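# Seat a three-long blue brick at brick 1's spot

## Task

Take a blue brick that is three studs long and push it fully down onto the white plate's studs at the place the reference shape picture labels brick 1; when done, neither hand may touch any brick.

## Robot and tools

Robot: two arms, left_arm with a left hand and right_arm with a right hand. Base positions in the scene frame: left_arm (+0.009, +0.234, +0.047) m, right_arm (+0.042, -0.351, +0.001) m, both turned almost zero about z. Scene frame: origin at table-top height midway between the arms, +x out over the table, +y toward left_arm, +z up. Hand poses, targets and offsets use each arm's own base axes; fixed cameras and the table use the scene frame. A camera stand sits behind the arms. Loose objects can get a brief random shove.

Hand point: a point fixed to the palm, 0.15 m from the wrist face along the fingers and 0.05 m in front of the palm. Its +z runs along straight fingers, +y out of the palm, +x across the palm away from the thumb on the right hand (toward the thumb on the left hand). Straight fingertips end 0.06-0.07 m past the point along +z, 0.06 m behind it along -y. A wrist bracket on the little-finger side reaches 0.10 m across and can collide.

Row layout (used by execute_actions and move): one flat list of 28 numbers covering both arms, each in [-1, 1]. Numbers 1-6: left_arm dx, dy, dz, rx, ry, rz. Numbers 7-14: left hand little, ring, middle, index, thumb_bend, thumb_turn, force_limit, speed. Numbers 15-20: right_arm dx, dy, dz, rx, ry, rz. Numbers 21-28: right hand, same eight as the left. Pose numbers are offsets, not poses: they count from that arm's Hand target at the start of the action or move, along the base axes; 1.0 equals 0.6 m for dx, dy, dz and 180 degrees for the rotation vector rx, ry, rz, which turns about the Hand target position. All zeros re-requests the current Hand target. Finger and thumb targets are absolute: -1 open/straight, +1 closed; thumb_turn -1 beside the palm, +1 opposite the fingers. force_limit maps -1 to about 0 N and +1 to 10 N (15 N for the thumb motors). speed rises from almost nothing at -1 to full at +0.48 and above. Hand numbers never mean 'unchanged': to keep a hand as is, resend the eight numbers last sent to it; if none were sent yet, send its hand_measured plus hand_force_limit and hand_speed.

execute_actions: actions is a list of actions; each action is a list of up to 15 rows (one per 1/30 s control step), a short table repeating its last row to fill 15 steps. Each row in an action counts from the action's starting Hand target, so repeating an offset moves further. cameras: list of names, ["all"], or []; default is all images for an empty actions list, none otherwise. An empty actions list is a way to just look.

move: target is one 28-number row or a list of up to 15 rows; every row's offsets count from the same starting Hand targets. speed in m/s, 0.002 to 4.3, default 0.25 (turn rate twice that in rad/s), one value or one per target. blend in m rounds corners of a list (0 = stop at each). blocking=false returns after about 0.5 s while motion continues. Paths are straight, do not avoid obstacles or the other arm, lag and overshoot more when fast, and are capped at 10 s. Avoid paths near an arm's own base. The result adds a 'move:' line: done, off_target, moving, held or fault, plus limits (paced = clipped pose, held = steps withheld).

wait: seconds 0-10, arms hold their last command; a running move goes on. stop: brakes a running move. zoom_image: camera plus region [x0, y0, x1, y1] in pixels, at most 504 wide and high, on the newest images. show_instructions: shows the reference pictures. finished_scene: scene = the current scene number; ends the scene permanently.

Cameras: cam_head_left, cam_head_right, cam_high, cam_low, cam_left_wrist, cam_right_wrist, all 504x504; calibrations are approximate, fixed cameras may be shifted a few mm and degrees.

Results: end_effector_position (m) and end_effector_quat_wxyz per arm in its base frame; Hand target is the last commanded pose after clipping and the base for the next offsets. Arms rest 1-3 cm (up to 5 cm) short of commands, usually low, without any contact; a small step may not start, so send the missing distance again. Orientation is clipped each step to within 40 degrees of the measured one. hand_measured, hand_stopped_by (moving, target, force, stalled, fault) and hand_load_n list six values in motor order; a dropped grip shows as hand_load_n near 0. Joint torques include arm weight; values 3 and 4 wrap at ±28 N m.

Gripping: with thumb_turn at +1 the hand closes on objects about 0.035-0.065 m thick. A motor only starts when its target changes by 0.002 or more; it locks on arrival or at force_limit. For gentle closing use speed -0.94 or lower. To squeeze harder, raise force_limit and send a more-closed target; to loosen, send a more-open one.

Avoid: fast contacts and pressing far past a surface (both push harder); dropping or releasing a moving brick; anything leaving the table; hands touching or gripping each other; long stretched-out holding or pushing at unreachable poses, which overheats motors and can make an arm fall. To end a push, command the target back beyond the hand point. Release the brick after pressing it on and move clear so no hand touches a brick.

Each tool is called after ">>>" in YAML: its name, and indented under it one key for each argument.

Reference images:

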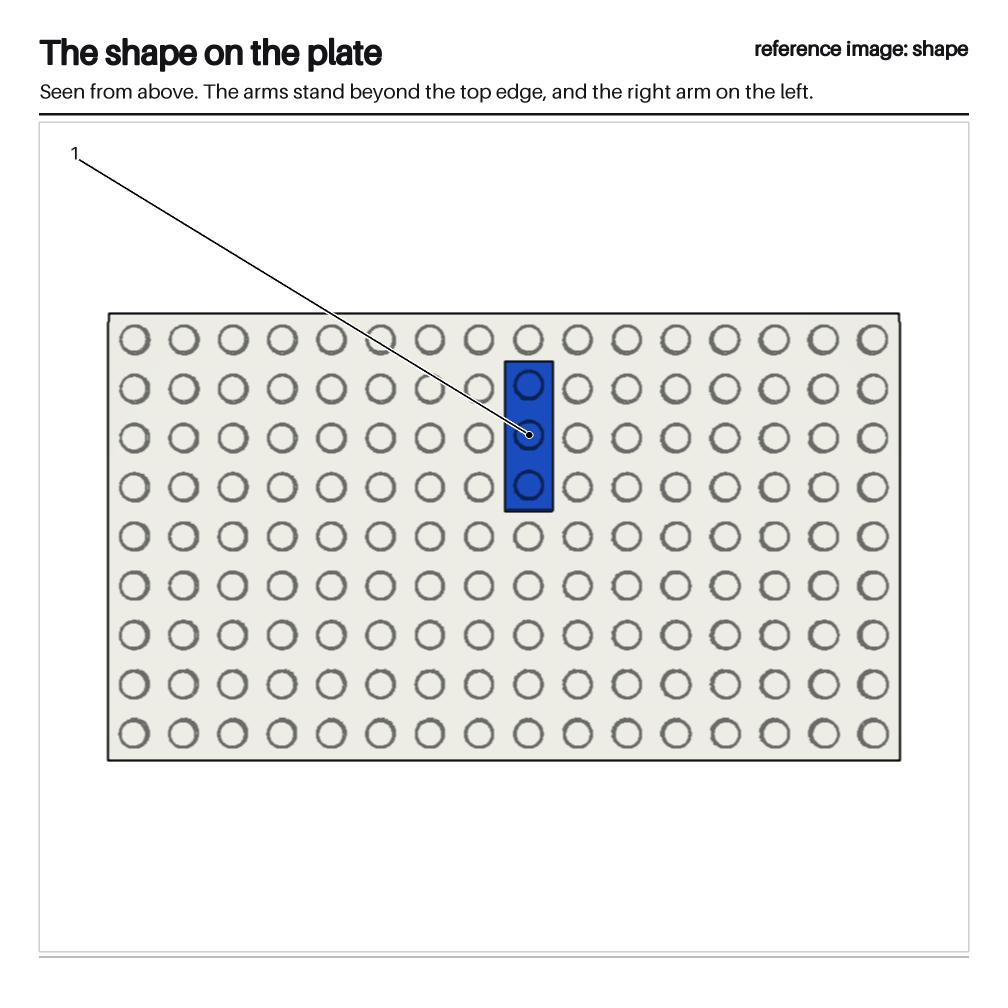

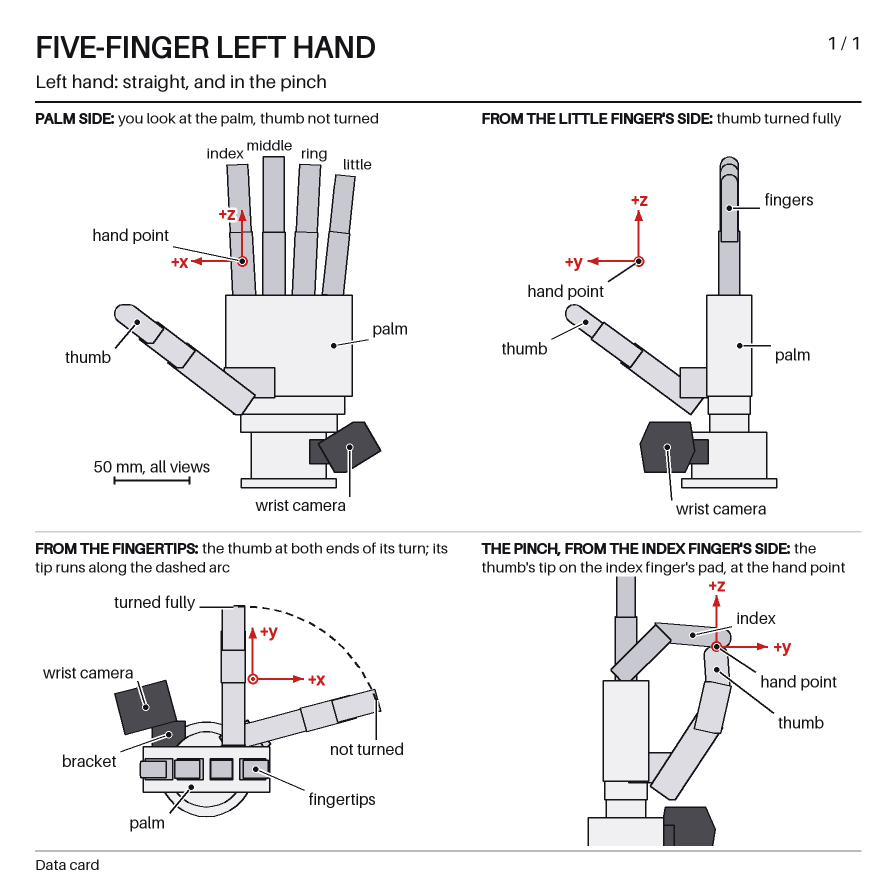

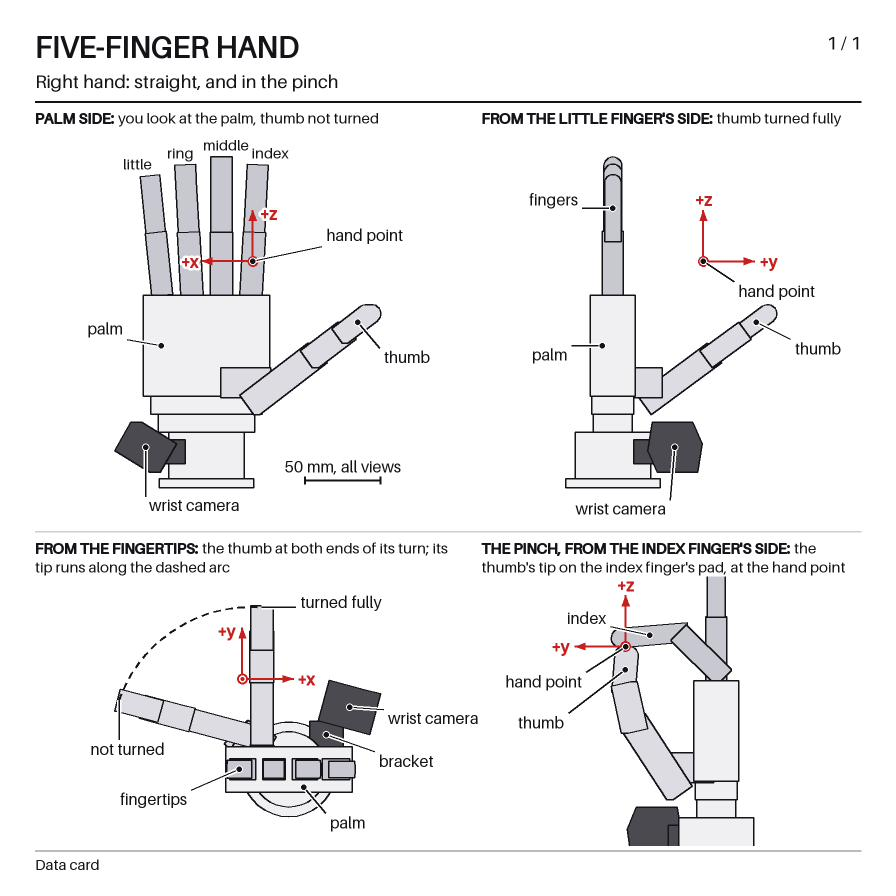

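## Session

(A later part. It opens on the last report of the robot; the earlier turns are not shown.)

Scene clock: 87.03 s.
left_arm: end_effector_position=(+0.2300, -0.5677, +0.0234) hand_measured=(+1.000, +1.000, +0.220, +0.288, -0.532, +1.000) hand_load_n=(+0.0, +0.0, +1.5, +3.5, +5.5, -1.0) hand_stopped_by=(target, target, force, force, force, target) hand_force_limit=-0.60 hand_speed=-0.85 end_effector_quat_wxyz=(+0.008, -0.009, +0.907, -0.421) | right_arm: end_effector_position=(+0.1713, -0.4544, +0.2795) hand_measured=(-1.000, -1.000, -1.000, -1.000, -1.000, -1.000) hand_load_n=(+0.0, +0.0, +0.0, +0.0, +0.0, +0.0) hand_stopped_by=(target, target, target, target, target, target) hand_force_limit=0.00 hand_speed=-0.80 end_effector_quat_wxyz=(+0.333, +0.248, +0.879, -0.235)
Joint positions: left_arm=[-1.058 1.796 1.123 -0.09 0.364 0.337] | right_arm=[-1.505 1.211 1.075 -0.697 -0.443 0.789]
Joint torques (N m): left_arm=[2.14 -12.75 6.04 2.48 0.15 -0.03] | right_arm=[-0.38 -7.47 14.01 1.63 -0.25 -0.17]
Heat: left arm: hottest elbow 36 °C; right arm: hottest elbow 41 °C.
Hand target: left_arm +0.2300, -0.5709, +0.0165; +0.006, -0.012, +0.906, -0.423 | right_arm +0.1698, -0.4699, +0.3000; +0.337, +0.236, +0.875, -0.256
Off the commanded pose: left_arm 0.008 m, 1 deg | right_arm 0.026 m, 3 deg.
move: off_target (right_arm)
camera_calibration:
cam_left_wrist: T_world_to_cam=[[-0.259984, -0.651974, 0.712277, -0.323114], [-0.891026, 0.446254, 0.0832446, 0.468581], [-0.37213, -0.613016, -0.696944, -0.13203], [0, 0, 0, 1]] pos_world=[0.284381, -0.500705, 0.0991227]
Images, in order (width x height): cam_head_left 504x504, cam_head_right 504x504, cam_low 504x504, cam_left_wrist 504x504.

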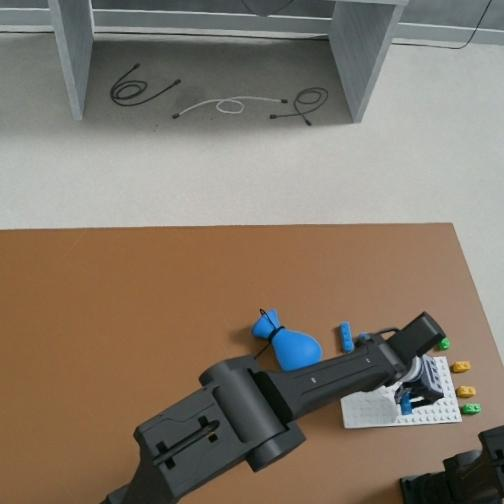

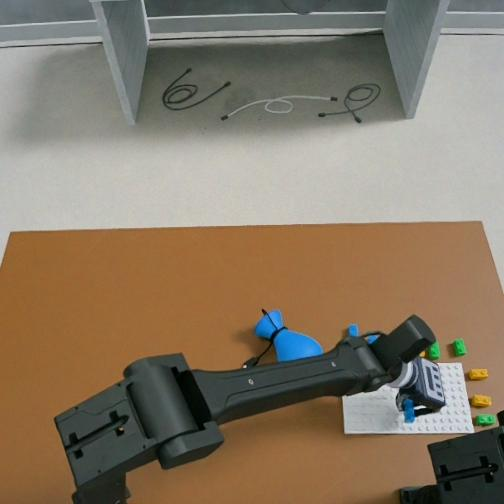

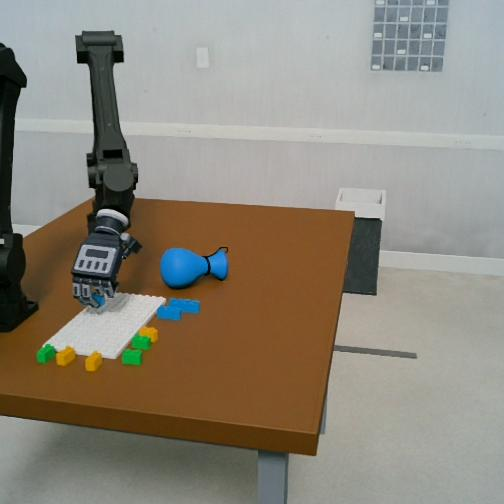

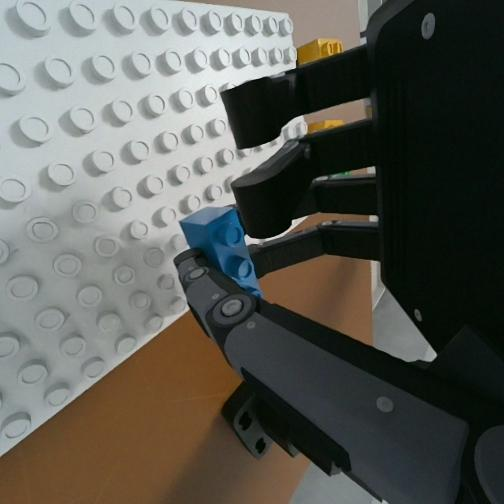

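>>> move:
  target: [0.004,0.009,-0.021,0,0,0, 1,1,0.6,0.6,-0.1,1,-0.6,-0.85, 0,0,0,0,0,0, -1,-1,-1,-1,-1,-1,0,-0.8]
  speed: 0.06
  cameras: ["cam_head_left","cam_head_right","cam_low","cam_left_wrist"]

>>> zoom_image:
  camera: "cam_head_right"
  region: [384, 374, 454, 444]

>>> zoom_image:
  camera: "cam_head_left"
  region: [384, 374, 454, 444]

>>> zoom_image:
  camera: "cam_low"
  region: [60, 260, 140, 340]

>>> zoom_image:
  camera: "cam_left_wrist"
  region: [110, 140, 310, 340]

Scene clock: 91.73 s.
left_arm: end_effector_position=(+0.2285, -0.5667, +0.0152) hand_measured=(+1.000, +1.000, +0.220, +0.288, -0.532, +1.000) hand_load_n=(+0.0, +0.5, +1.5, +3.5, +5.5, -1.0) hand_stopped_by=(target, target, force, force, force, target) hand_force_limit=-0.60 hand_speed=-0.85 end_effector_quat_wxyz=(+0.007, -0.007, +0.906, -0.424) | right_arm: end_effector_position=(+0.1713, -0.4544, +0.2795) hand_measured=(-1.000, -1.000, -1.000, -1.000, -1.000, -1.000) hand_load_n=(+0.0, +0.0, +0.0, +0.0, +0.0, -0.5) hand_stopped_by=(target, target, target, target, target, target) hand_force_limit=0.00 hand_speed=-0.80 end_effector_quat_wxyz=(+0.333, +0.248, +0.879, -0.235)
Joint positions: left_arm=[-1.058 1.807 1.107 -0.057 0.368 0.337] | right_arm=[-1.505 1.211 1.075 -0.697 -0.443 0.789]
Joint torques (N m): left_arm=[2.26 -12.1 5.53 2.65 0.27 0.06] | right_arm=[-0.5 -7.47 14.04 1.68 -0.26 -0.15]
Heat: left arm: hottest elbow 36 °C; right arm: hottest elbow 41 °C.
Hand target: left_arm +0.2325, -0.5657, +0.0041; +0.006, -0.012, +0.906, -0.423 | right_arm +0.1698, -0.4699, +0.3000; +0.337, +0.236, +0.875, -0.256
Off the commanded pose: left_arm 0.012 m, 1 deg | right_arm 0.026 m, 3 deg.
move: off_target (left_arm, right_arm)
camera_calibration:
cam_left_wrist: T_world_to_cam=[[-0.262319, -0.646178, 0.716689, -0.313185], [-0.889556, 0.449779, 0.0799364, 0.469161], [-0.374005, -0.616566, -0.692797, -0.139331], [0, 0, 0, 1]] pos_world=[0.28308, -0.499299, 0.0904254]
Images, in order (width x height): cam_head_left 504x504, cam_head_right 504x504, cam_low 504x504, cam_left_wrist 504x504.

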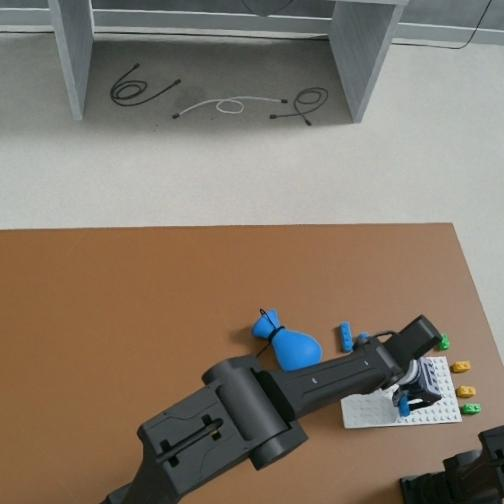

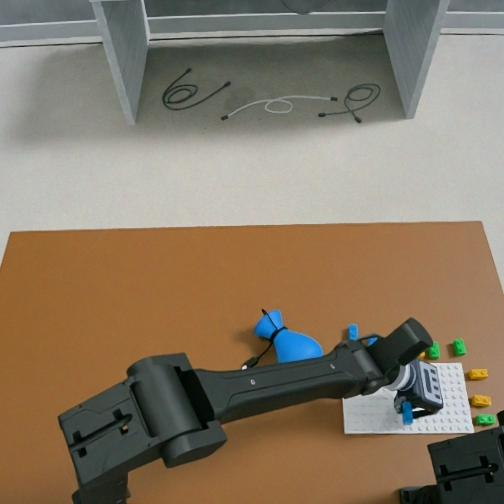

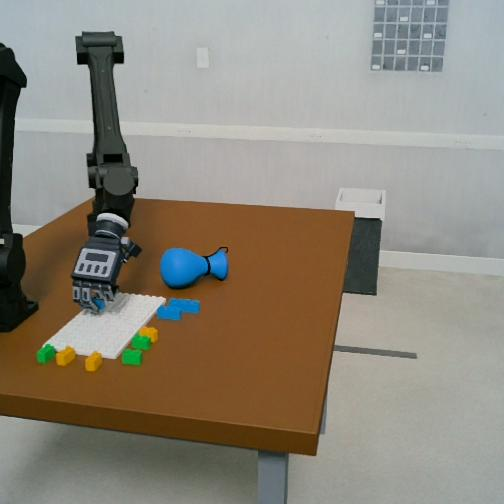

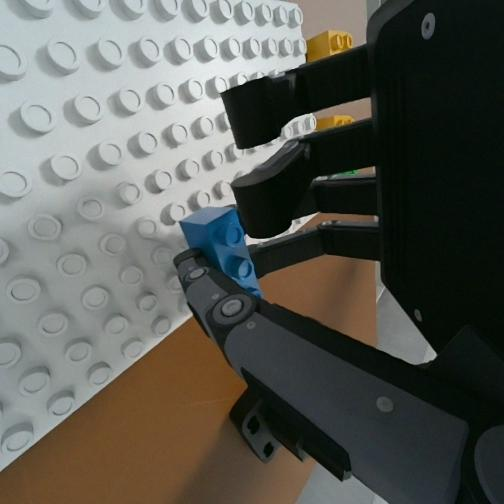

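Scaled by 7.200 from the camera's 504x504 image, which has a finer 720x720 frame.

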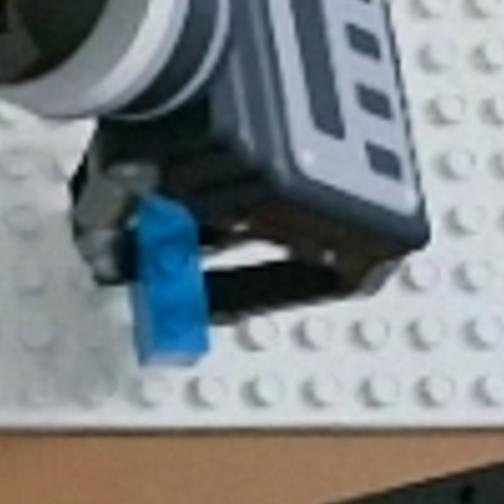

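Scaled by 7.200 from the camera's 504x504 image, which has a finer 720x720 frame.

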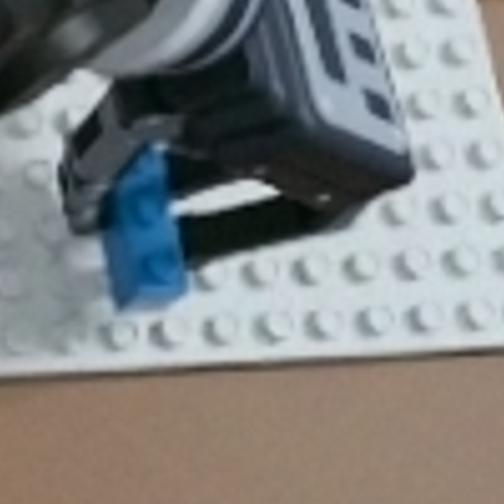

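Scaled by 6.300 from the camera's 504x504 image, which has a finer 720x720 frame.

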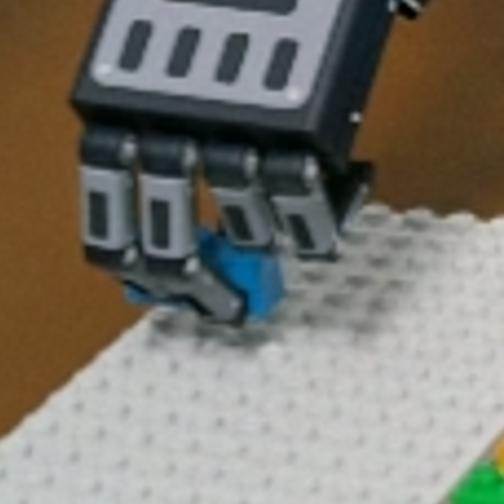

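Scaled by 2.520 from the camera's 504x504 image, which has a finer 720x720 frame.

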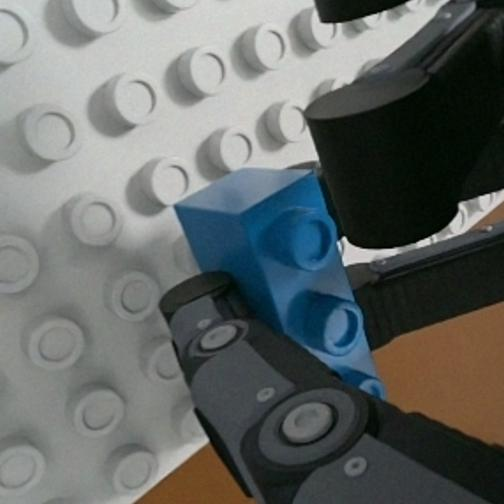

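>>> zoom_image:
  camera: "cam_head_left"
  region: [384, 384, 424, 424]

>>> zoom_image:
  camera: "cam_head_right"
  region: [390, 395, 430, 435]

>>> zoom_image:
  camera: "cam_low"
  region: [70, 280, 120, 330]

Scaled by 12.600 from the camera's 504x504 image, which has a finer 720x720 frame.

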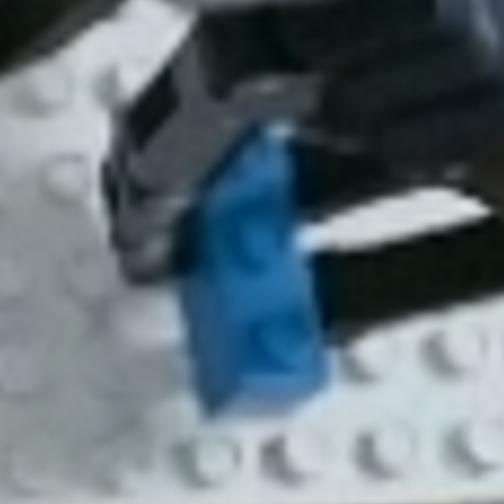

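Scaled by 12.600 from the camera's 504x504 image, which has a finer 720x720 frame.

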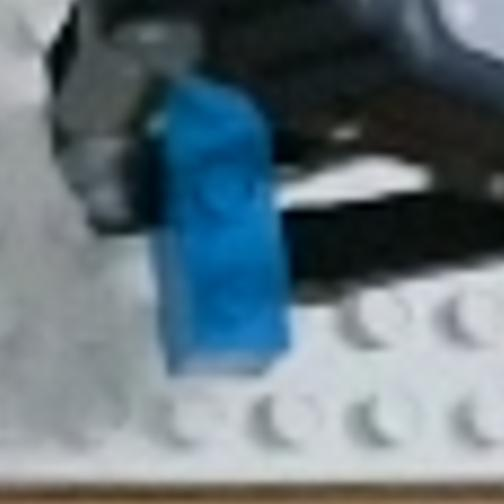

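Scaled by 10.080 from the camera's 504x504 image, which has a finer 720x720 frame.

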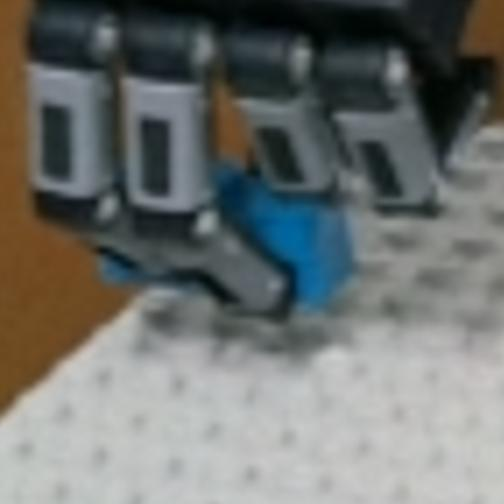

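>>> zoom_image:
  camera: "cam_left_wrist"
  region: [60, 120, 260, 320]

>>> zoom_image:
  camera: "cam_left_wrist"
  region: [0, 0, 320, 320]

>>> zoom_image:
  camera: "cam_left_wrist"
  region: [0, 180, 320, 500]

Scaled by 2.520 from the camera's 504x504 image, which has a finer 720x720 frame.

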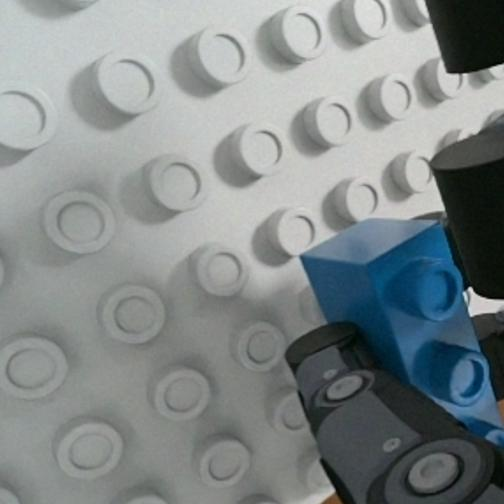

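Scaled by 1.575 from the camera's 504x504 image, which has a finer 720x720 frame.

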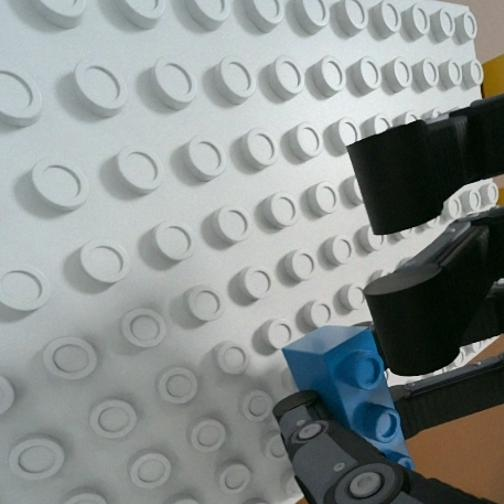

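Scaled by 1.575 from the camera's 504x504 image, which has a finer 720x720 frame.

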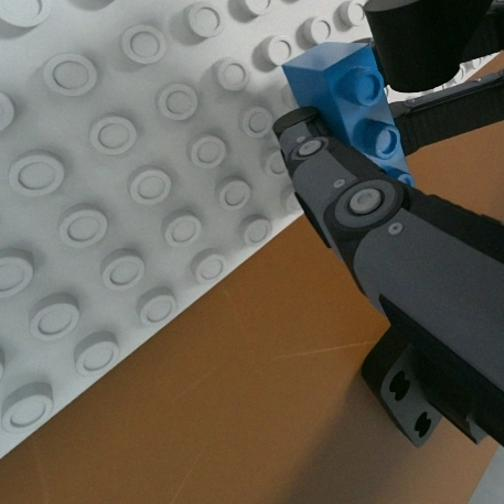

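>>> move:
  target: [0.0167,0.0,0.0033,0,0,0, 1,1,0.6,0.6,-0.1,1,-0.6,-0.85, 0,0,0,0,0,0, -1,-1,-1,-1,-1,-1,0,-0.8]
  speed: 0.06
  cameras: ["cam_head_left","cam_head_right","cam_high","cam_low","cam_left_wrist"]

>>> zoom_image:
  camera: "cam_head_right"
  region: [380, 380, 430, 430]

>>> zoom_image:
  camera: "cam_high"
  region: [320, 60, 400, 140]

>>> zoom_image:
  camera: "cam_low"
  region: [70, 280, 120, 330]

>>> zoom_image:
  camera: "cam_left_wrist"
  region: [60, 120, 260, 320]

Scene clock: 122.77 s.
left_arm: end_effector_position=(+0.2316, -0.5643, +0.0127) hand_measured=(+1.000, +1.000, +0.220, +0.288, -0.532, +1.000) hand_load_n=(+0.0, +0.0, +1.5, +3.5, +5.5, -1.0) hand_stopped_by=(target, target, force, force, force, target) hand_force_limit=-0.60 hand_speed=-0.85 end_effector_quat_wxyz=(+0.003, -0.010, +0.906, -0.424) | right_arm: end_effector_position=(+0.1713, -0.4544, +0.2795) hand_measured=(-1.000, -1.000, -1.000, -1.000, -1.000, -1.000) hand_load_n=(+0.0, +0.0, +0.0, +0.0, +0.0, -0.5) hand_stopped_by=(target, target, target, target, target, target) hand_force_limit=0.00 hand_speed=-0.80 end_effector_quat_wxyz=(+0.333, +0.248, +0.879, -0.235)
Joint positions: left_arm=[-1.048 1.812 1.107 -0.057 0.38 0.337] | right_arm=[-1.505 1.211 1.075 -0.697 -0.443 0.789]
Joint torques (N m): left_arm=[3.14 -12.1 6.9 2.14 0.29 0.15] | right_arm=[-0.44 -7.41 13.98 1.69 -0.26 -0.15]
Heat: left arm: hottest elbow 35 °C; right arm: hottest elbow 42 °C.
Hand target: left_arm +0.2426, -0.5656, +0.0060; +0.006, -0.012, +0.906, -0.423 | right_arm +0.1698, -0.4699, +0.3000; +0.337, +0.236, +0.875, -0.256
Off the commanded pose: left_arm 0.013 m, 0 deg | right_arm 0.026 m, 3 deg.
move: off_target (left_arm, right_arm)
camera_calibration:
cam_left_wrist: T_world_to_cam=[[-0.254453, -0.646967, 0.71881, -0.311391], [-0.889357, 0.448498, 0.0888463, 0.470229], [-0.379865, -0.616671, -0.689506, -0.137095], [0, 0, 0, 1]] pos_world=[0.286889, -0.496899, 0.0875244]
Images, in order (width x height): cam_head_left 504x504, cam_head_right 504x504, cam_high 504x504, cam_low 504x504, cam_left_wrist 504x504.

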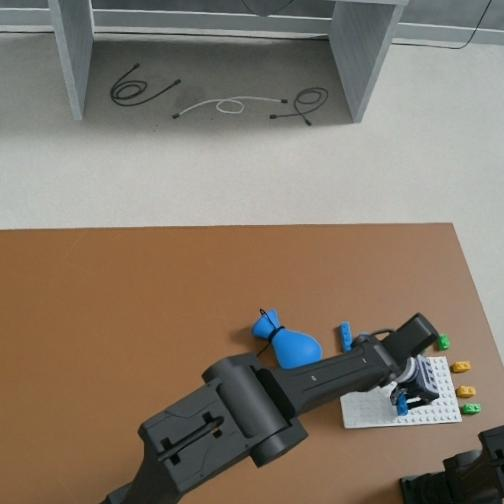

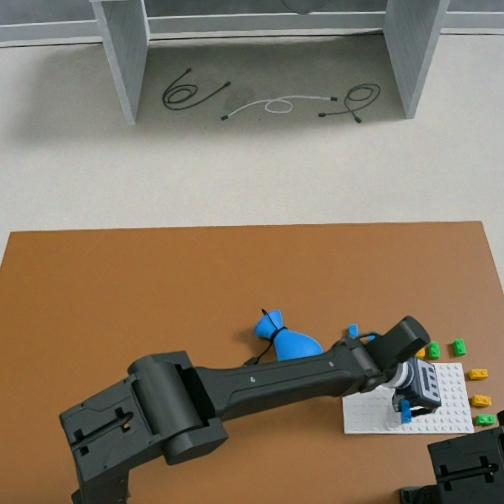

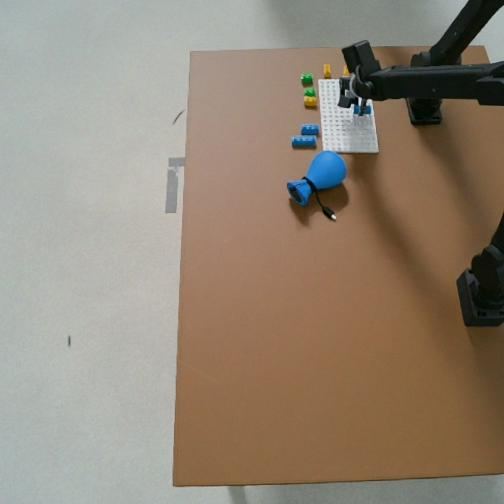

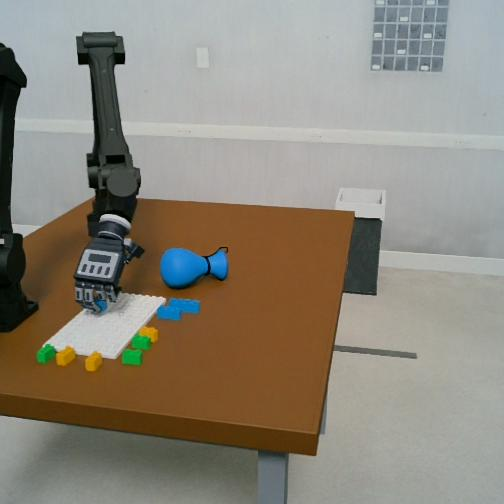

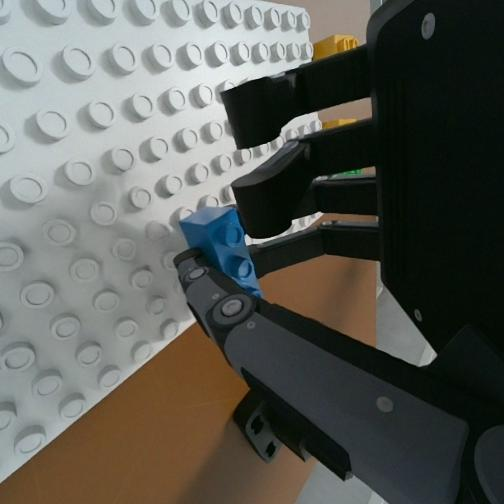

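Scaled by 10.080 from the camera's 504x504 image, which has a finer 720x720 frame.

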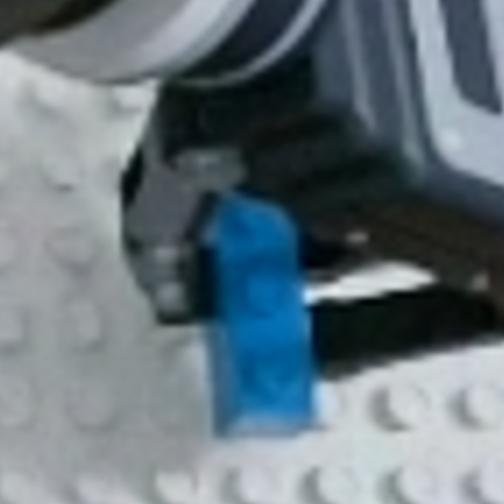

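Scaled by 6.300 from the camera's 504x504 image, which has a finer 720x720 frame.

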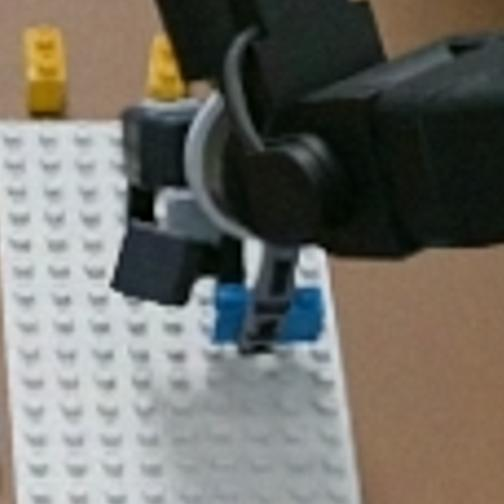

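Scaled by 10.080 from the camera's 504x504 image, which has a finer 720x720 frame.

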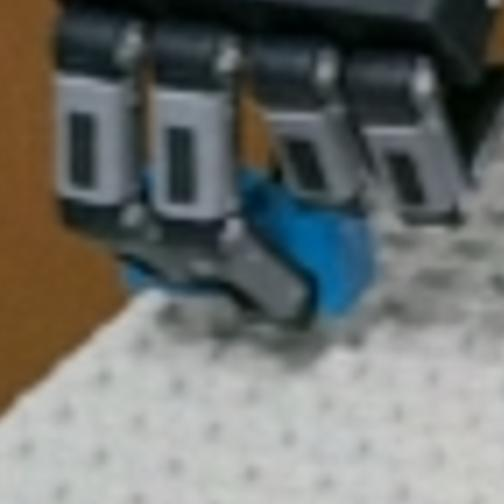

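Scaled by 2.520 from the camera's 504x504 image, which has a finer 720x720 frame.

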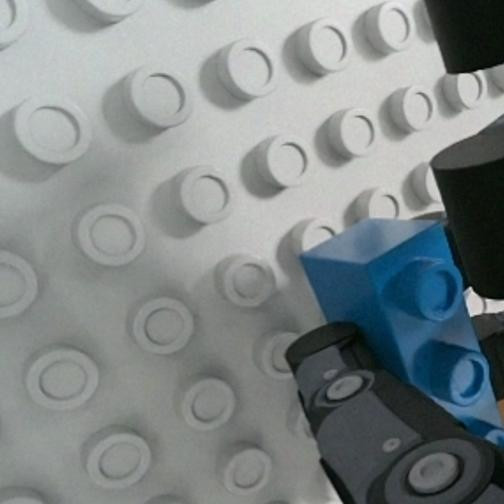

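>>> move:
  target: [0.0067,-0.0067,-0.0155,0,0,0, 1,1,0.6,0.6,-0.1,1,-0.6,-0.85, 0,0,0,0,0,0, -1,-1,-1,-1,-1,-1,0,-0.8]
  speed: 0.05
  cameras: ["cam_head_left","cam_head_right","cam_low","cam_left_wrist"]

>>> zoom_image:
  camera: "cam_head_right"
  region: [380, 380, 430, 430]

>>> zoom_image:
  camera: "cam_head_left"
  region: [380, 380, 430, 430]

>>> zoom_image:
  camera: "cam_low"
  region: [70, 280, 120, 330]

>>> zoom_image:
  camera: "cam_left_wrist"
  region: [60, 120, 260, 320]

Scene clock: 126.33 s.
left_arm: end_effector_position=(+0.2306, -0.5618, -0.0003) hand_measured=(+1.000, +1.000, +0.220, +0.288, -0.532, +1.000) hand_load_n=(+0.0, +0.0, +1.5, +3.0, +5.5, -1.0) hand_stopped_by=(target, target, force, force, force, target) hand_force_limit=-0.60 hand_speed=-0.85 end_effector_quat_wxyz=(-0.003, -0.012, +0.910, -0.415) | right_arm: end_effector_position=(+0.1713, -0.4544, +0.2795) hand_measured=(-1.000, -1.000, -1.000, -1.000, -1.000, -1.000) hand_load_n=(+0.5, -0.5, +0.0, +0.0, +0.0, +0.0) hand_stopped_by=(target, target, target, target, target, target) hand_force_limit=0.00 hand_speed=-0.80 end_effector_quat_wxyz=(+0.333, +0.248, +0.879, -0.235)
Joint positions: left_arm=[-1.046 1.835 1.107 -0.056 0.383 0.337] | right_arm=[-1.505 1.211 1.075 -0.697 -0.443 0.789]
Joint torques (N m): left_arm=[2.96 -12.04 7.62 2.61 0.18 0.15] | right_arm=[-0.56 -7.53 14 1.7 -0.25 -0.16]
Heat: left arm: hottest elbow 35 °C; right arm: hottest elbow 42 °C.
Hand target: left_arm +0.2466, -0.5697, -0.0033; +0.006, -0.012, +0.906, -0.423 | right_arm +0.1698, -0.4699, +0.3000; +0.337, +0.236, +0.875, -0.256
Off the commanded pose: left_arm 0.018 m, 1 deg | right_arm 0.026 m, 3 deg.
move: off_target (left_arm, right_arm)
camera_calibration:
cam_left_wrist: T_world_to_cam=[[-0.24576, -0.659499, 0.710397, -0.309772], [-0.887825, 0.447301, 0.108112, 0.468386], [-0.389061, -0.604139, -0.695448, -0.13575], [0, 0, 0, 1]] pos_world=[0.286901, -0.495815, 0.0750159]
Images, in order (width x height): cam_head_left 504x504, cam_head_right 504x504, cam_low 504x504, cam_left_wrist 504x504.

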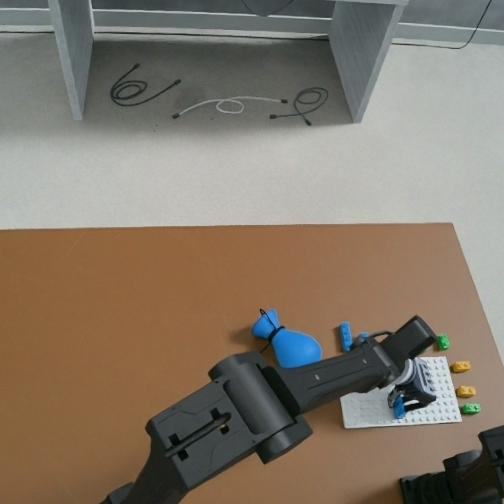

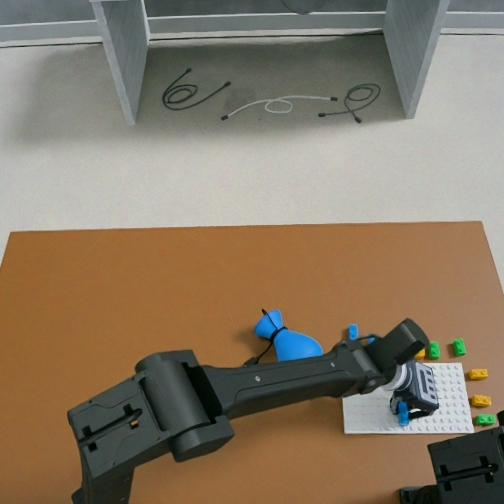

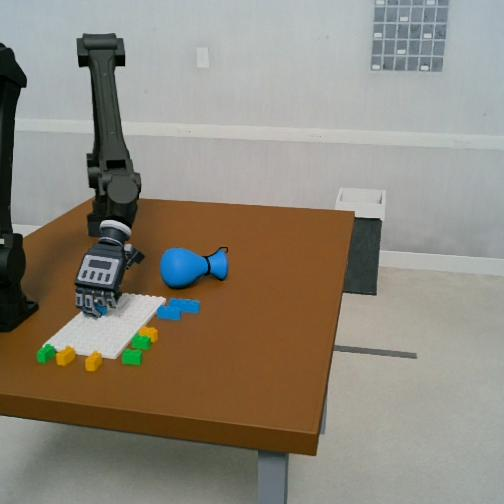

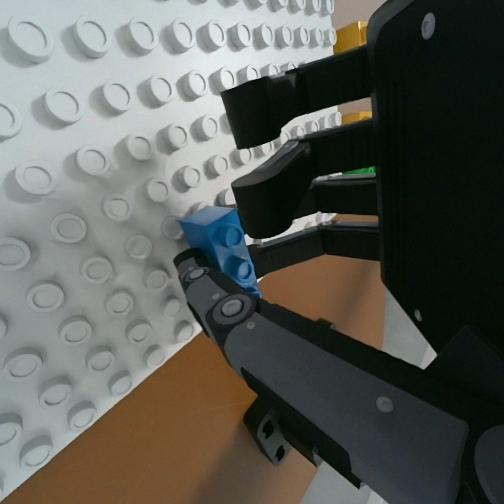

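Scaled by 10.080 from the camera's 504x504 image, which has a finer 720x720 frame.

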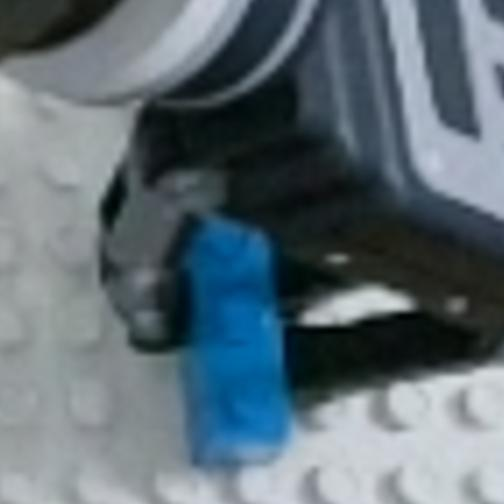

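Scaled by 10.080 from the camera's 504x504 image, which has a finer 720x720 frame.

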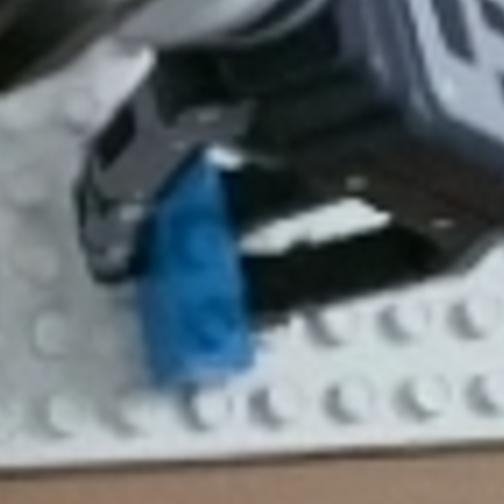

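Scaled by 10.080 from the camera's 504x504 image, which has a finer 720x720 frame.

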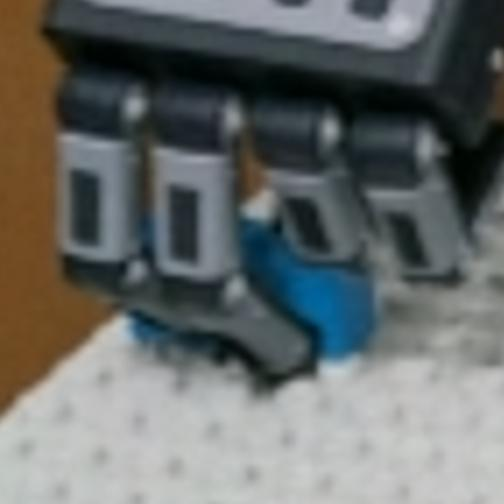

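Scaled by 2.520 from the camera's 504x504 image, which has a finer 720x720 frame.

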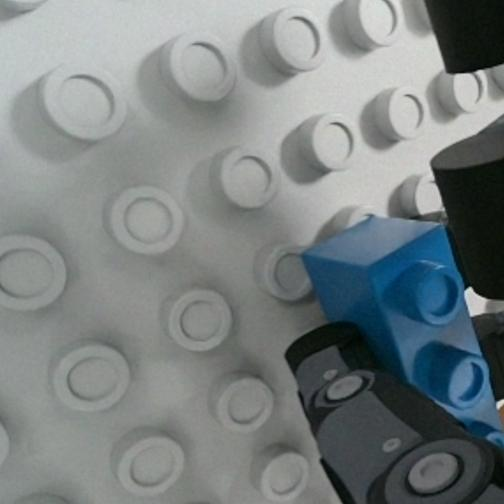

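>>> zoom_image:
  camera: "cam_left_wrist"
  region: [100, 200, 260, 360]

>>> zoom_image:
  camera: "cam_left_wrist"
  region: [140, 0, 380, 240]

>>> zoom_image:
  camera: "cam_head_right"
  region: [340, 355, 440, 455]

Scaled by 3.150 from the camera's 504x504 image, which has a finer 720x720 frame.

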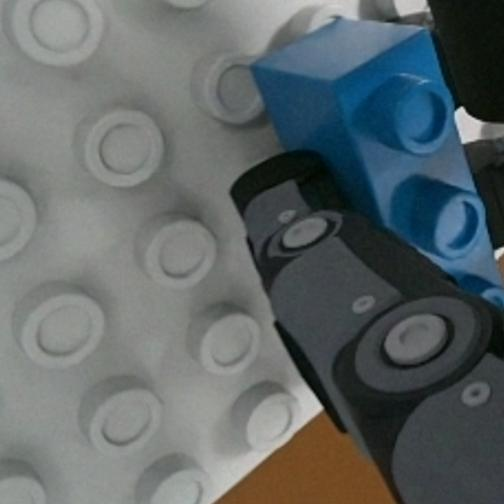

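Scaled by 2.100 from the camera's 504x504 image, which has a finer 720x720 frame.

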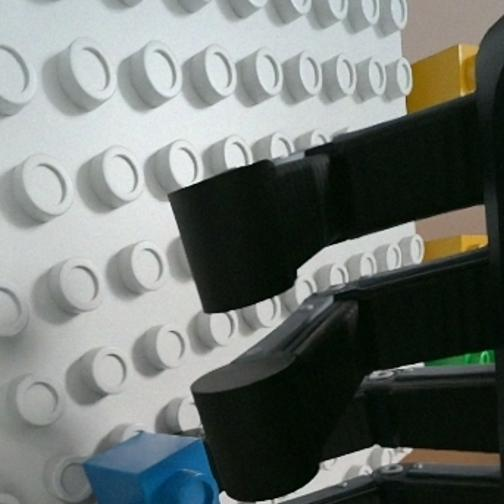

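Scaled by 5.040 from the camera's 504x504 image, which has a finer 720x720 frame.

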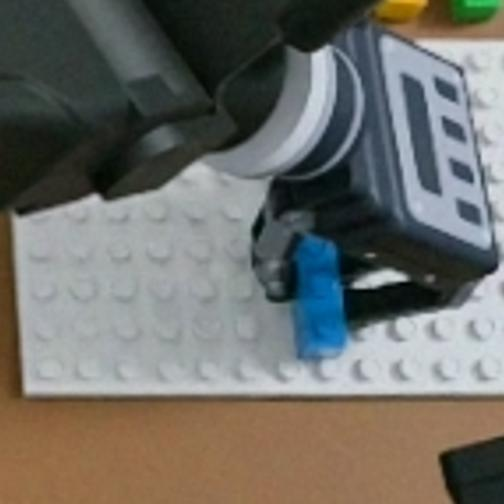

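>>> move:
  target: [0.0105,-0.0057,0.012,0,0,0, 1,1,0.6,0.6,-0.1,1,-0.6,-0.85, 0,0,0,0,0,0, -1,-1,-1,-1,-1,-1,0,-0.8]
  speed: 0.05
  cameras: ["cam_head_left","cam_head_right","cam_low","cam_left_wrist"]

>>> zoom_image:
  camera: "cam_head_right"
  region: [340, 355, 440, 455]

>>> zoom_image:
  camera: "cam_head_left"
  region: [340, 355, 440, 455]

>>> zoom_image:
  camera: "cam_left_wrist"
  region: [100, 140, 260, 300]

Scene clock: 137.20 s.
left_arm: end_effector_position=(+0.2365, -0.5633, +0.0020) hand_measured=(+1.000, +1.000, +0.220, +0.288, -0.532, +1.000) hand_load_n=(+0.0, +0.0, +2.0, +2.5, +5.5, -1.0) hand_stopped_by=(target, target, force, force, force, target) hand_force_limit=-0.60 hand_speed=-0.85 end_effector_quat_wxyz=(-0.001, -0.013, +0.908, -0.418) | right_arm: end_effector_position=(+0.1713, -0.4544, +0.2795) hand_measured=(-1.000, -1.000, -1.000, -1.000, -1.000, -1.000) hand_load_n=(+0.0, +0.0, +0.0, +0.0, +0.0, +0.0) hand_stopped_by=(target, target, target, target, target, target) hand_force_limit=0.00 hand_speed=-0.80 end_effector_quat_wxyz=(+0.333, +0.248, +0.879, -0.235)
Joint positions: left_arm=[-1.038 1.838 1.116 -0.056 0.387 0.339] | right_arm=[-1.505 1.211 1.075 -0.697 -0.443 0.789]
Joint torques (N m): left_arm=[2.96 -12.34 8.77 1.57 0.3 0.22] | right_arm=[-0.38 -7.3 13.98 1.68 -0.27 -0.16]
Heat: left arm: hottest elbow 35 °C; right arm: hottest elbow 43 °C.
Hand target: left_arm +0.2528, -0.5730, +0.0038; +0.006, -0.012, +0.906, -0.423 | right_arm +0.1698, -0.4699, +0.3000; +0.337, +0.236, +0.875, -0.256
Off the commanded pose: left_arm 0.019 m, 1 deg | right_arm 0.026 m, 3 deg.
move: off_target (left_arm, right_arm)
camera_calibration:
cam_left_wrist: T_world_to_cam=[[-0.245026, -0.655737, 0.714123, -0.309019], [-0.889787, 0.44461, 0.102961, 0.473007], [-0.385022, -0.610189, -0.692407, -0.137285], [0, 0, 0, 1]] pos_world=[0.2923, -0.496709, 0.0769189]
Images, in order (width x height): cam_head_left 504x504, cam_head_right 504x504, cam_low 504x504, cam_left_wrist 504x504.

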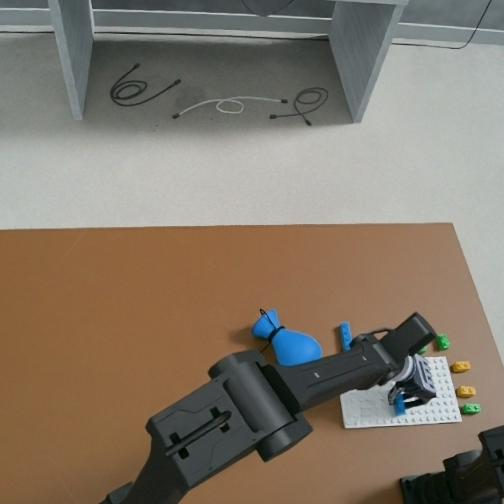

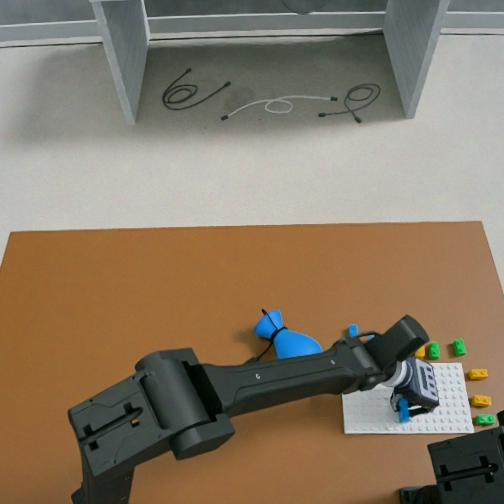

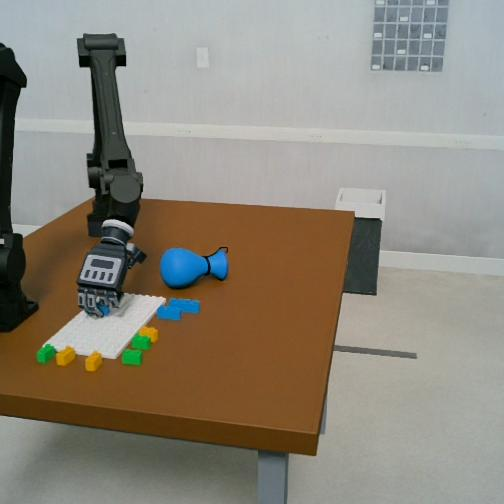

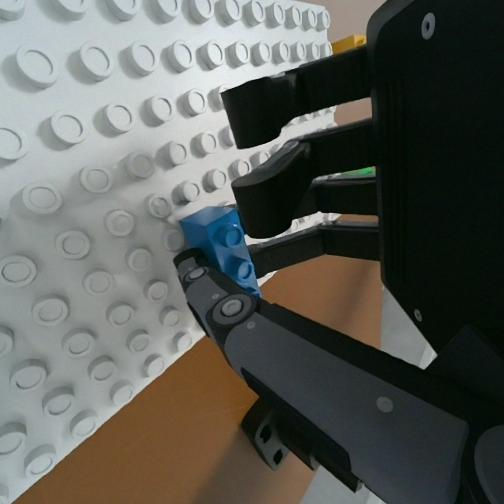

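Scaled by 5.040 from the camera's 504x504 image, which has a finer 720x720 frame.

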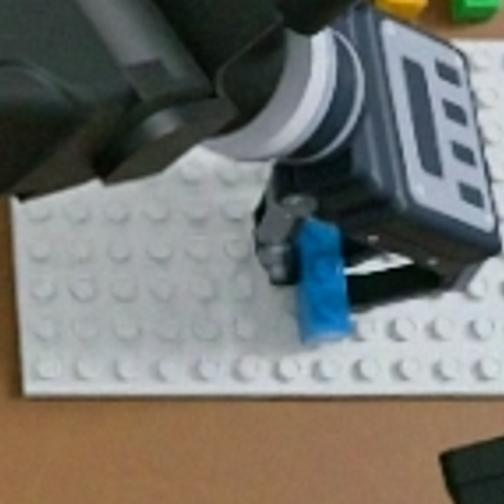

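Scaled by 5.040 from the camera's 504x504 image, which has a finer 720x720 frame.

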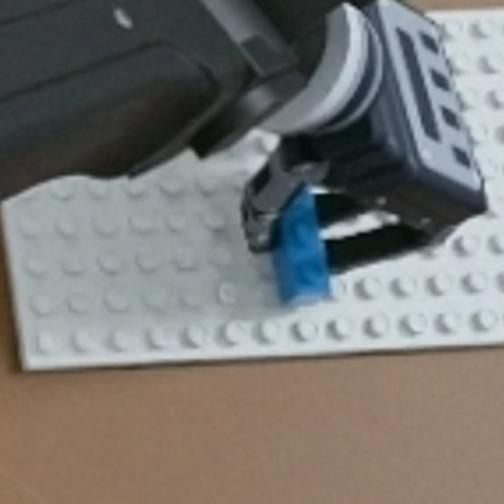

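Scaled by 3.150 from the camera's 504x504 image, which has a finer 720x720 frame.

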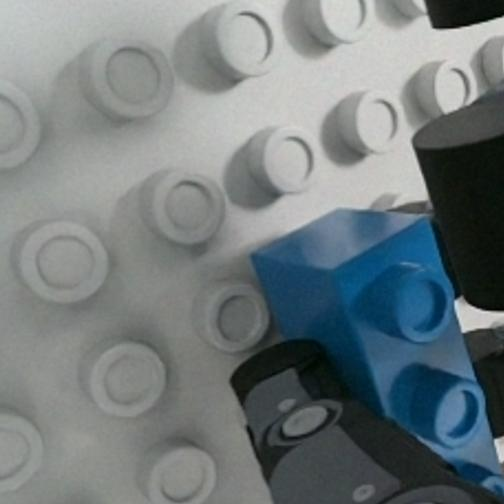

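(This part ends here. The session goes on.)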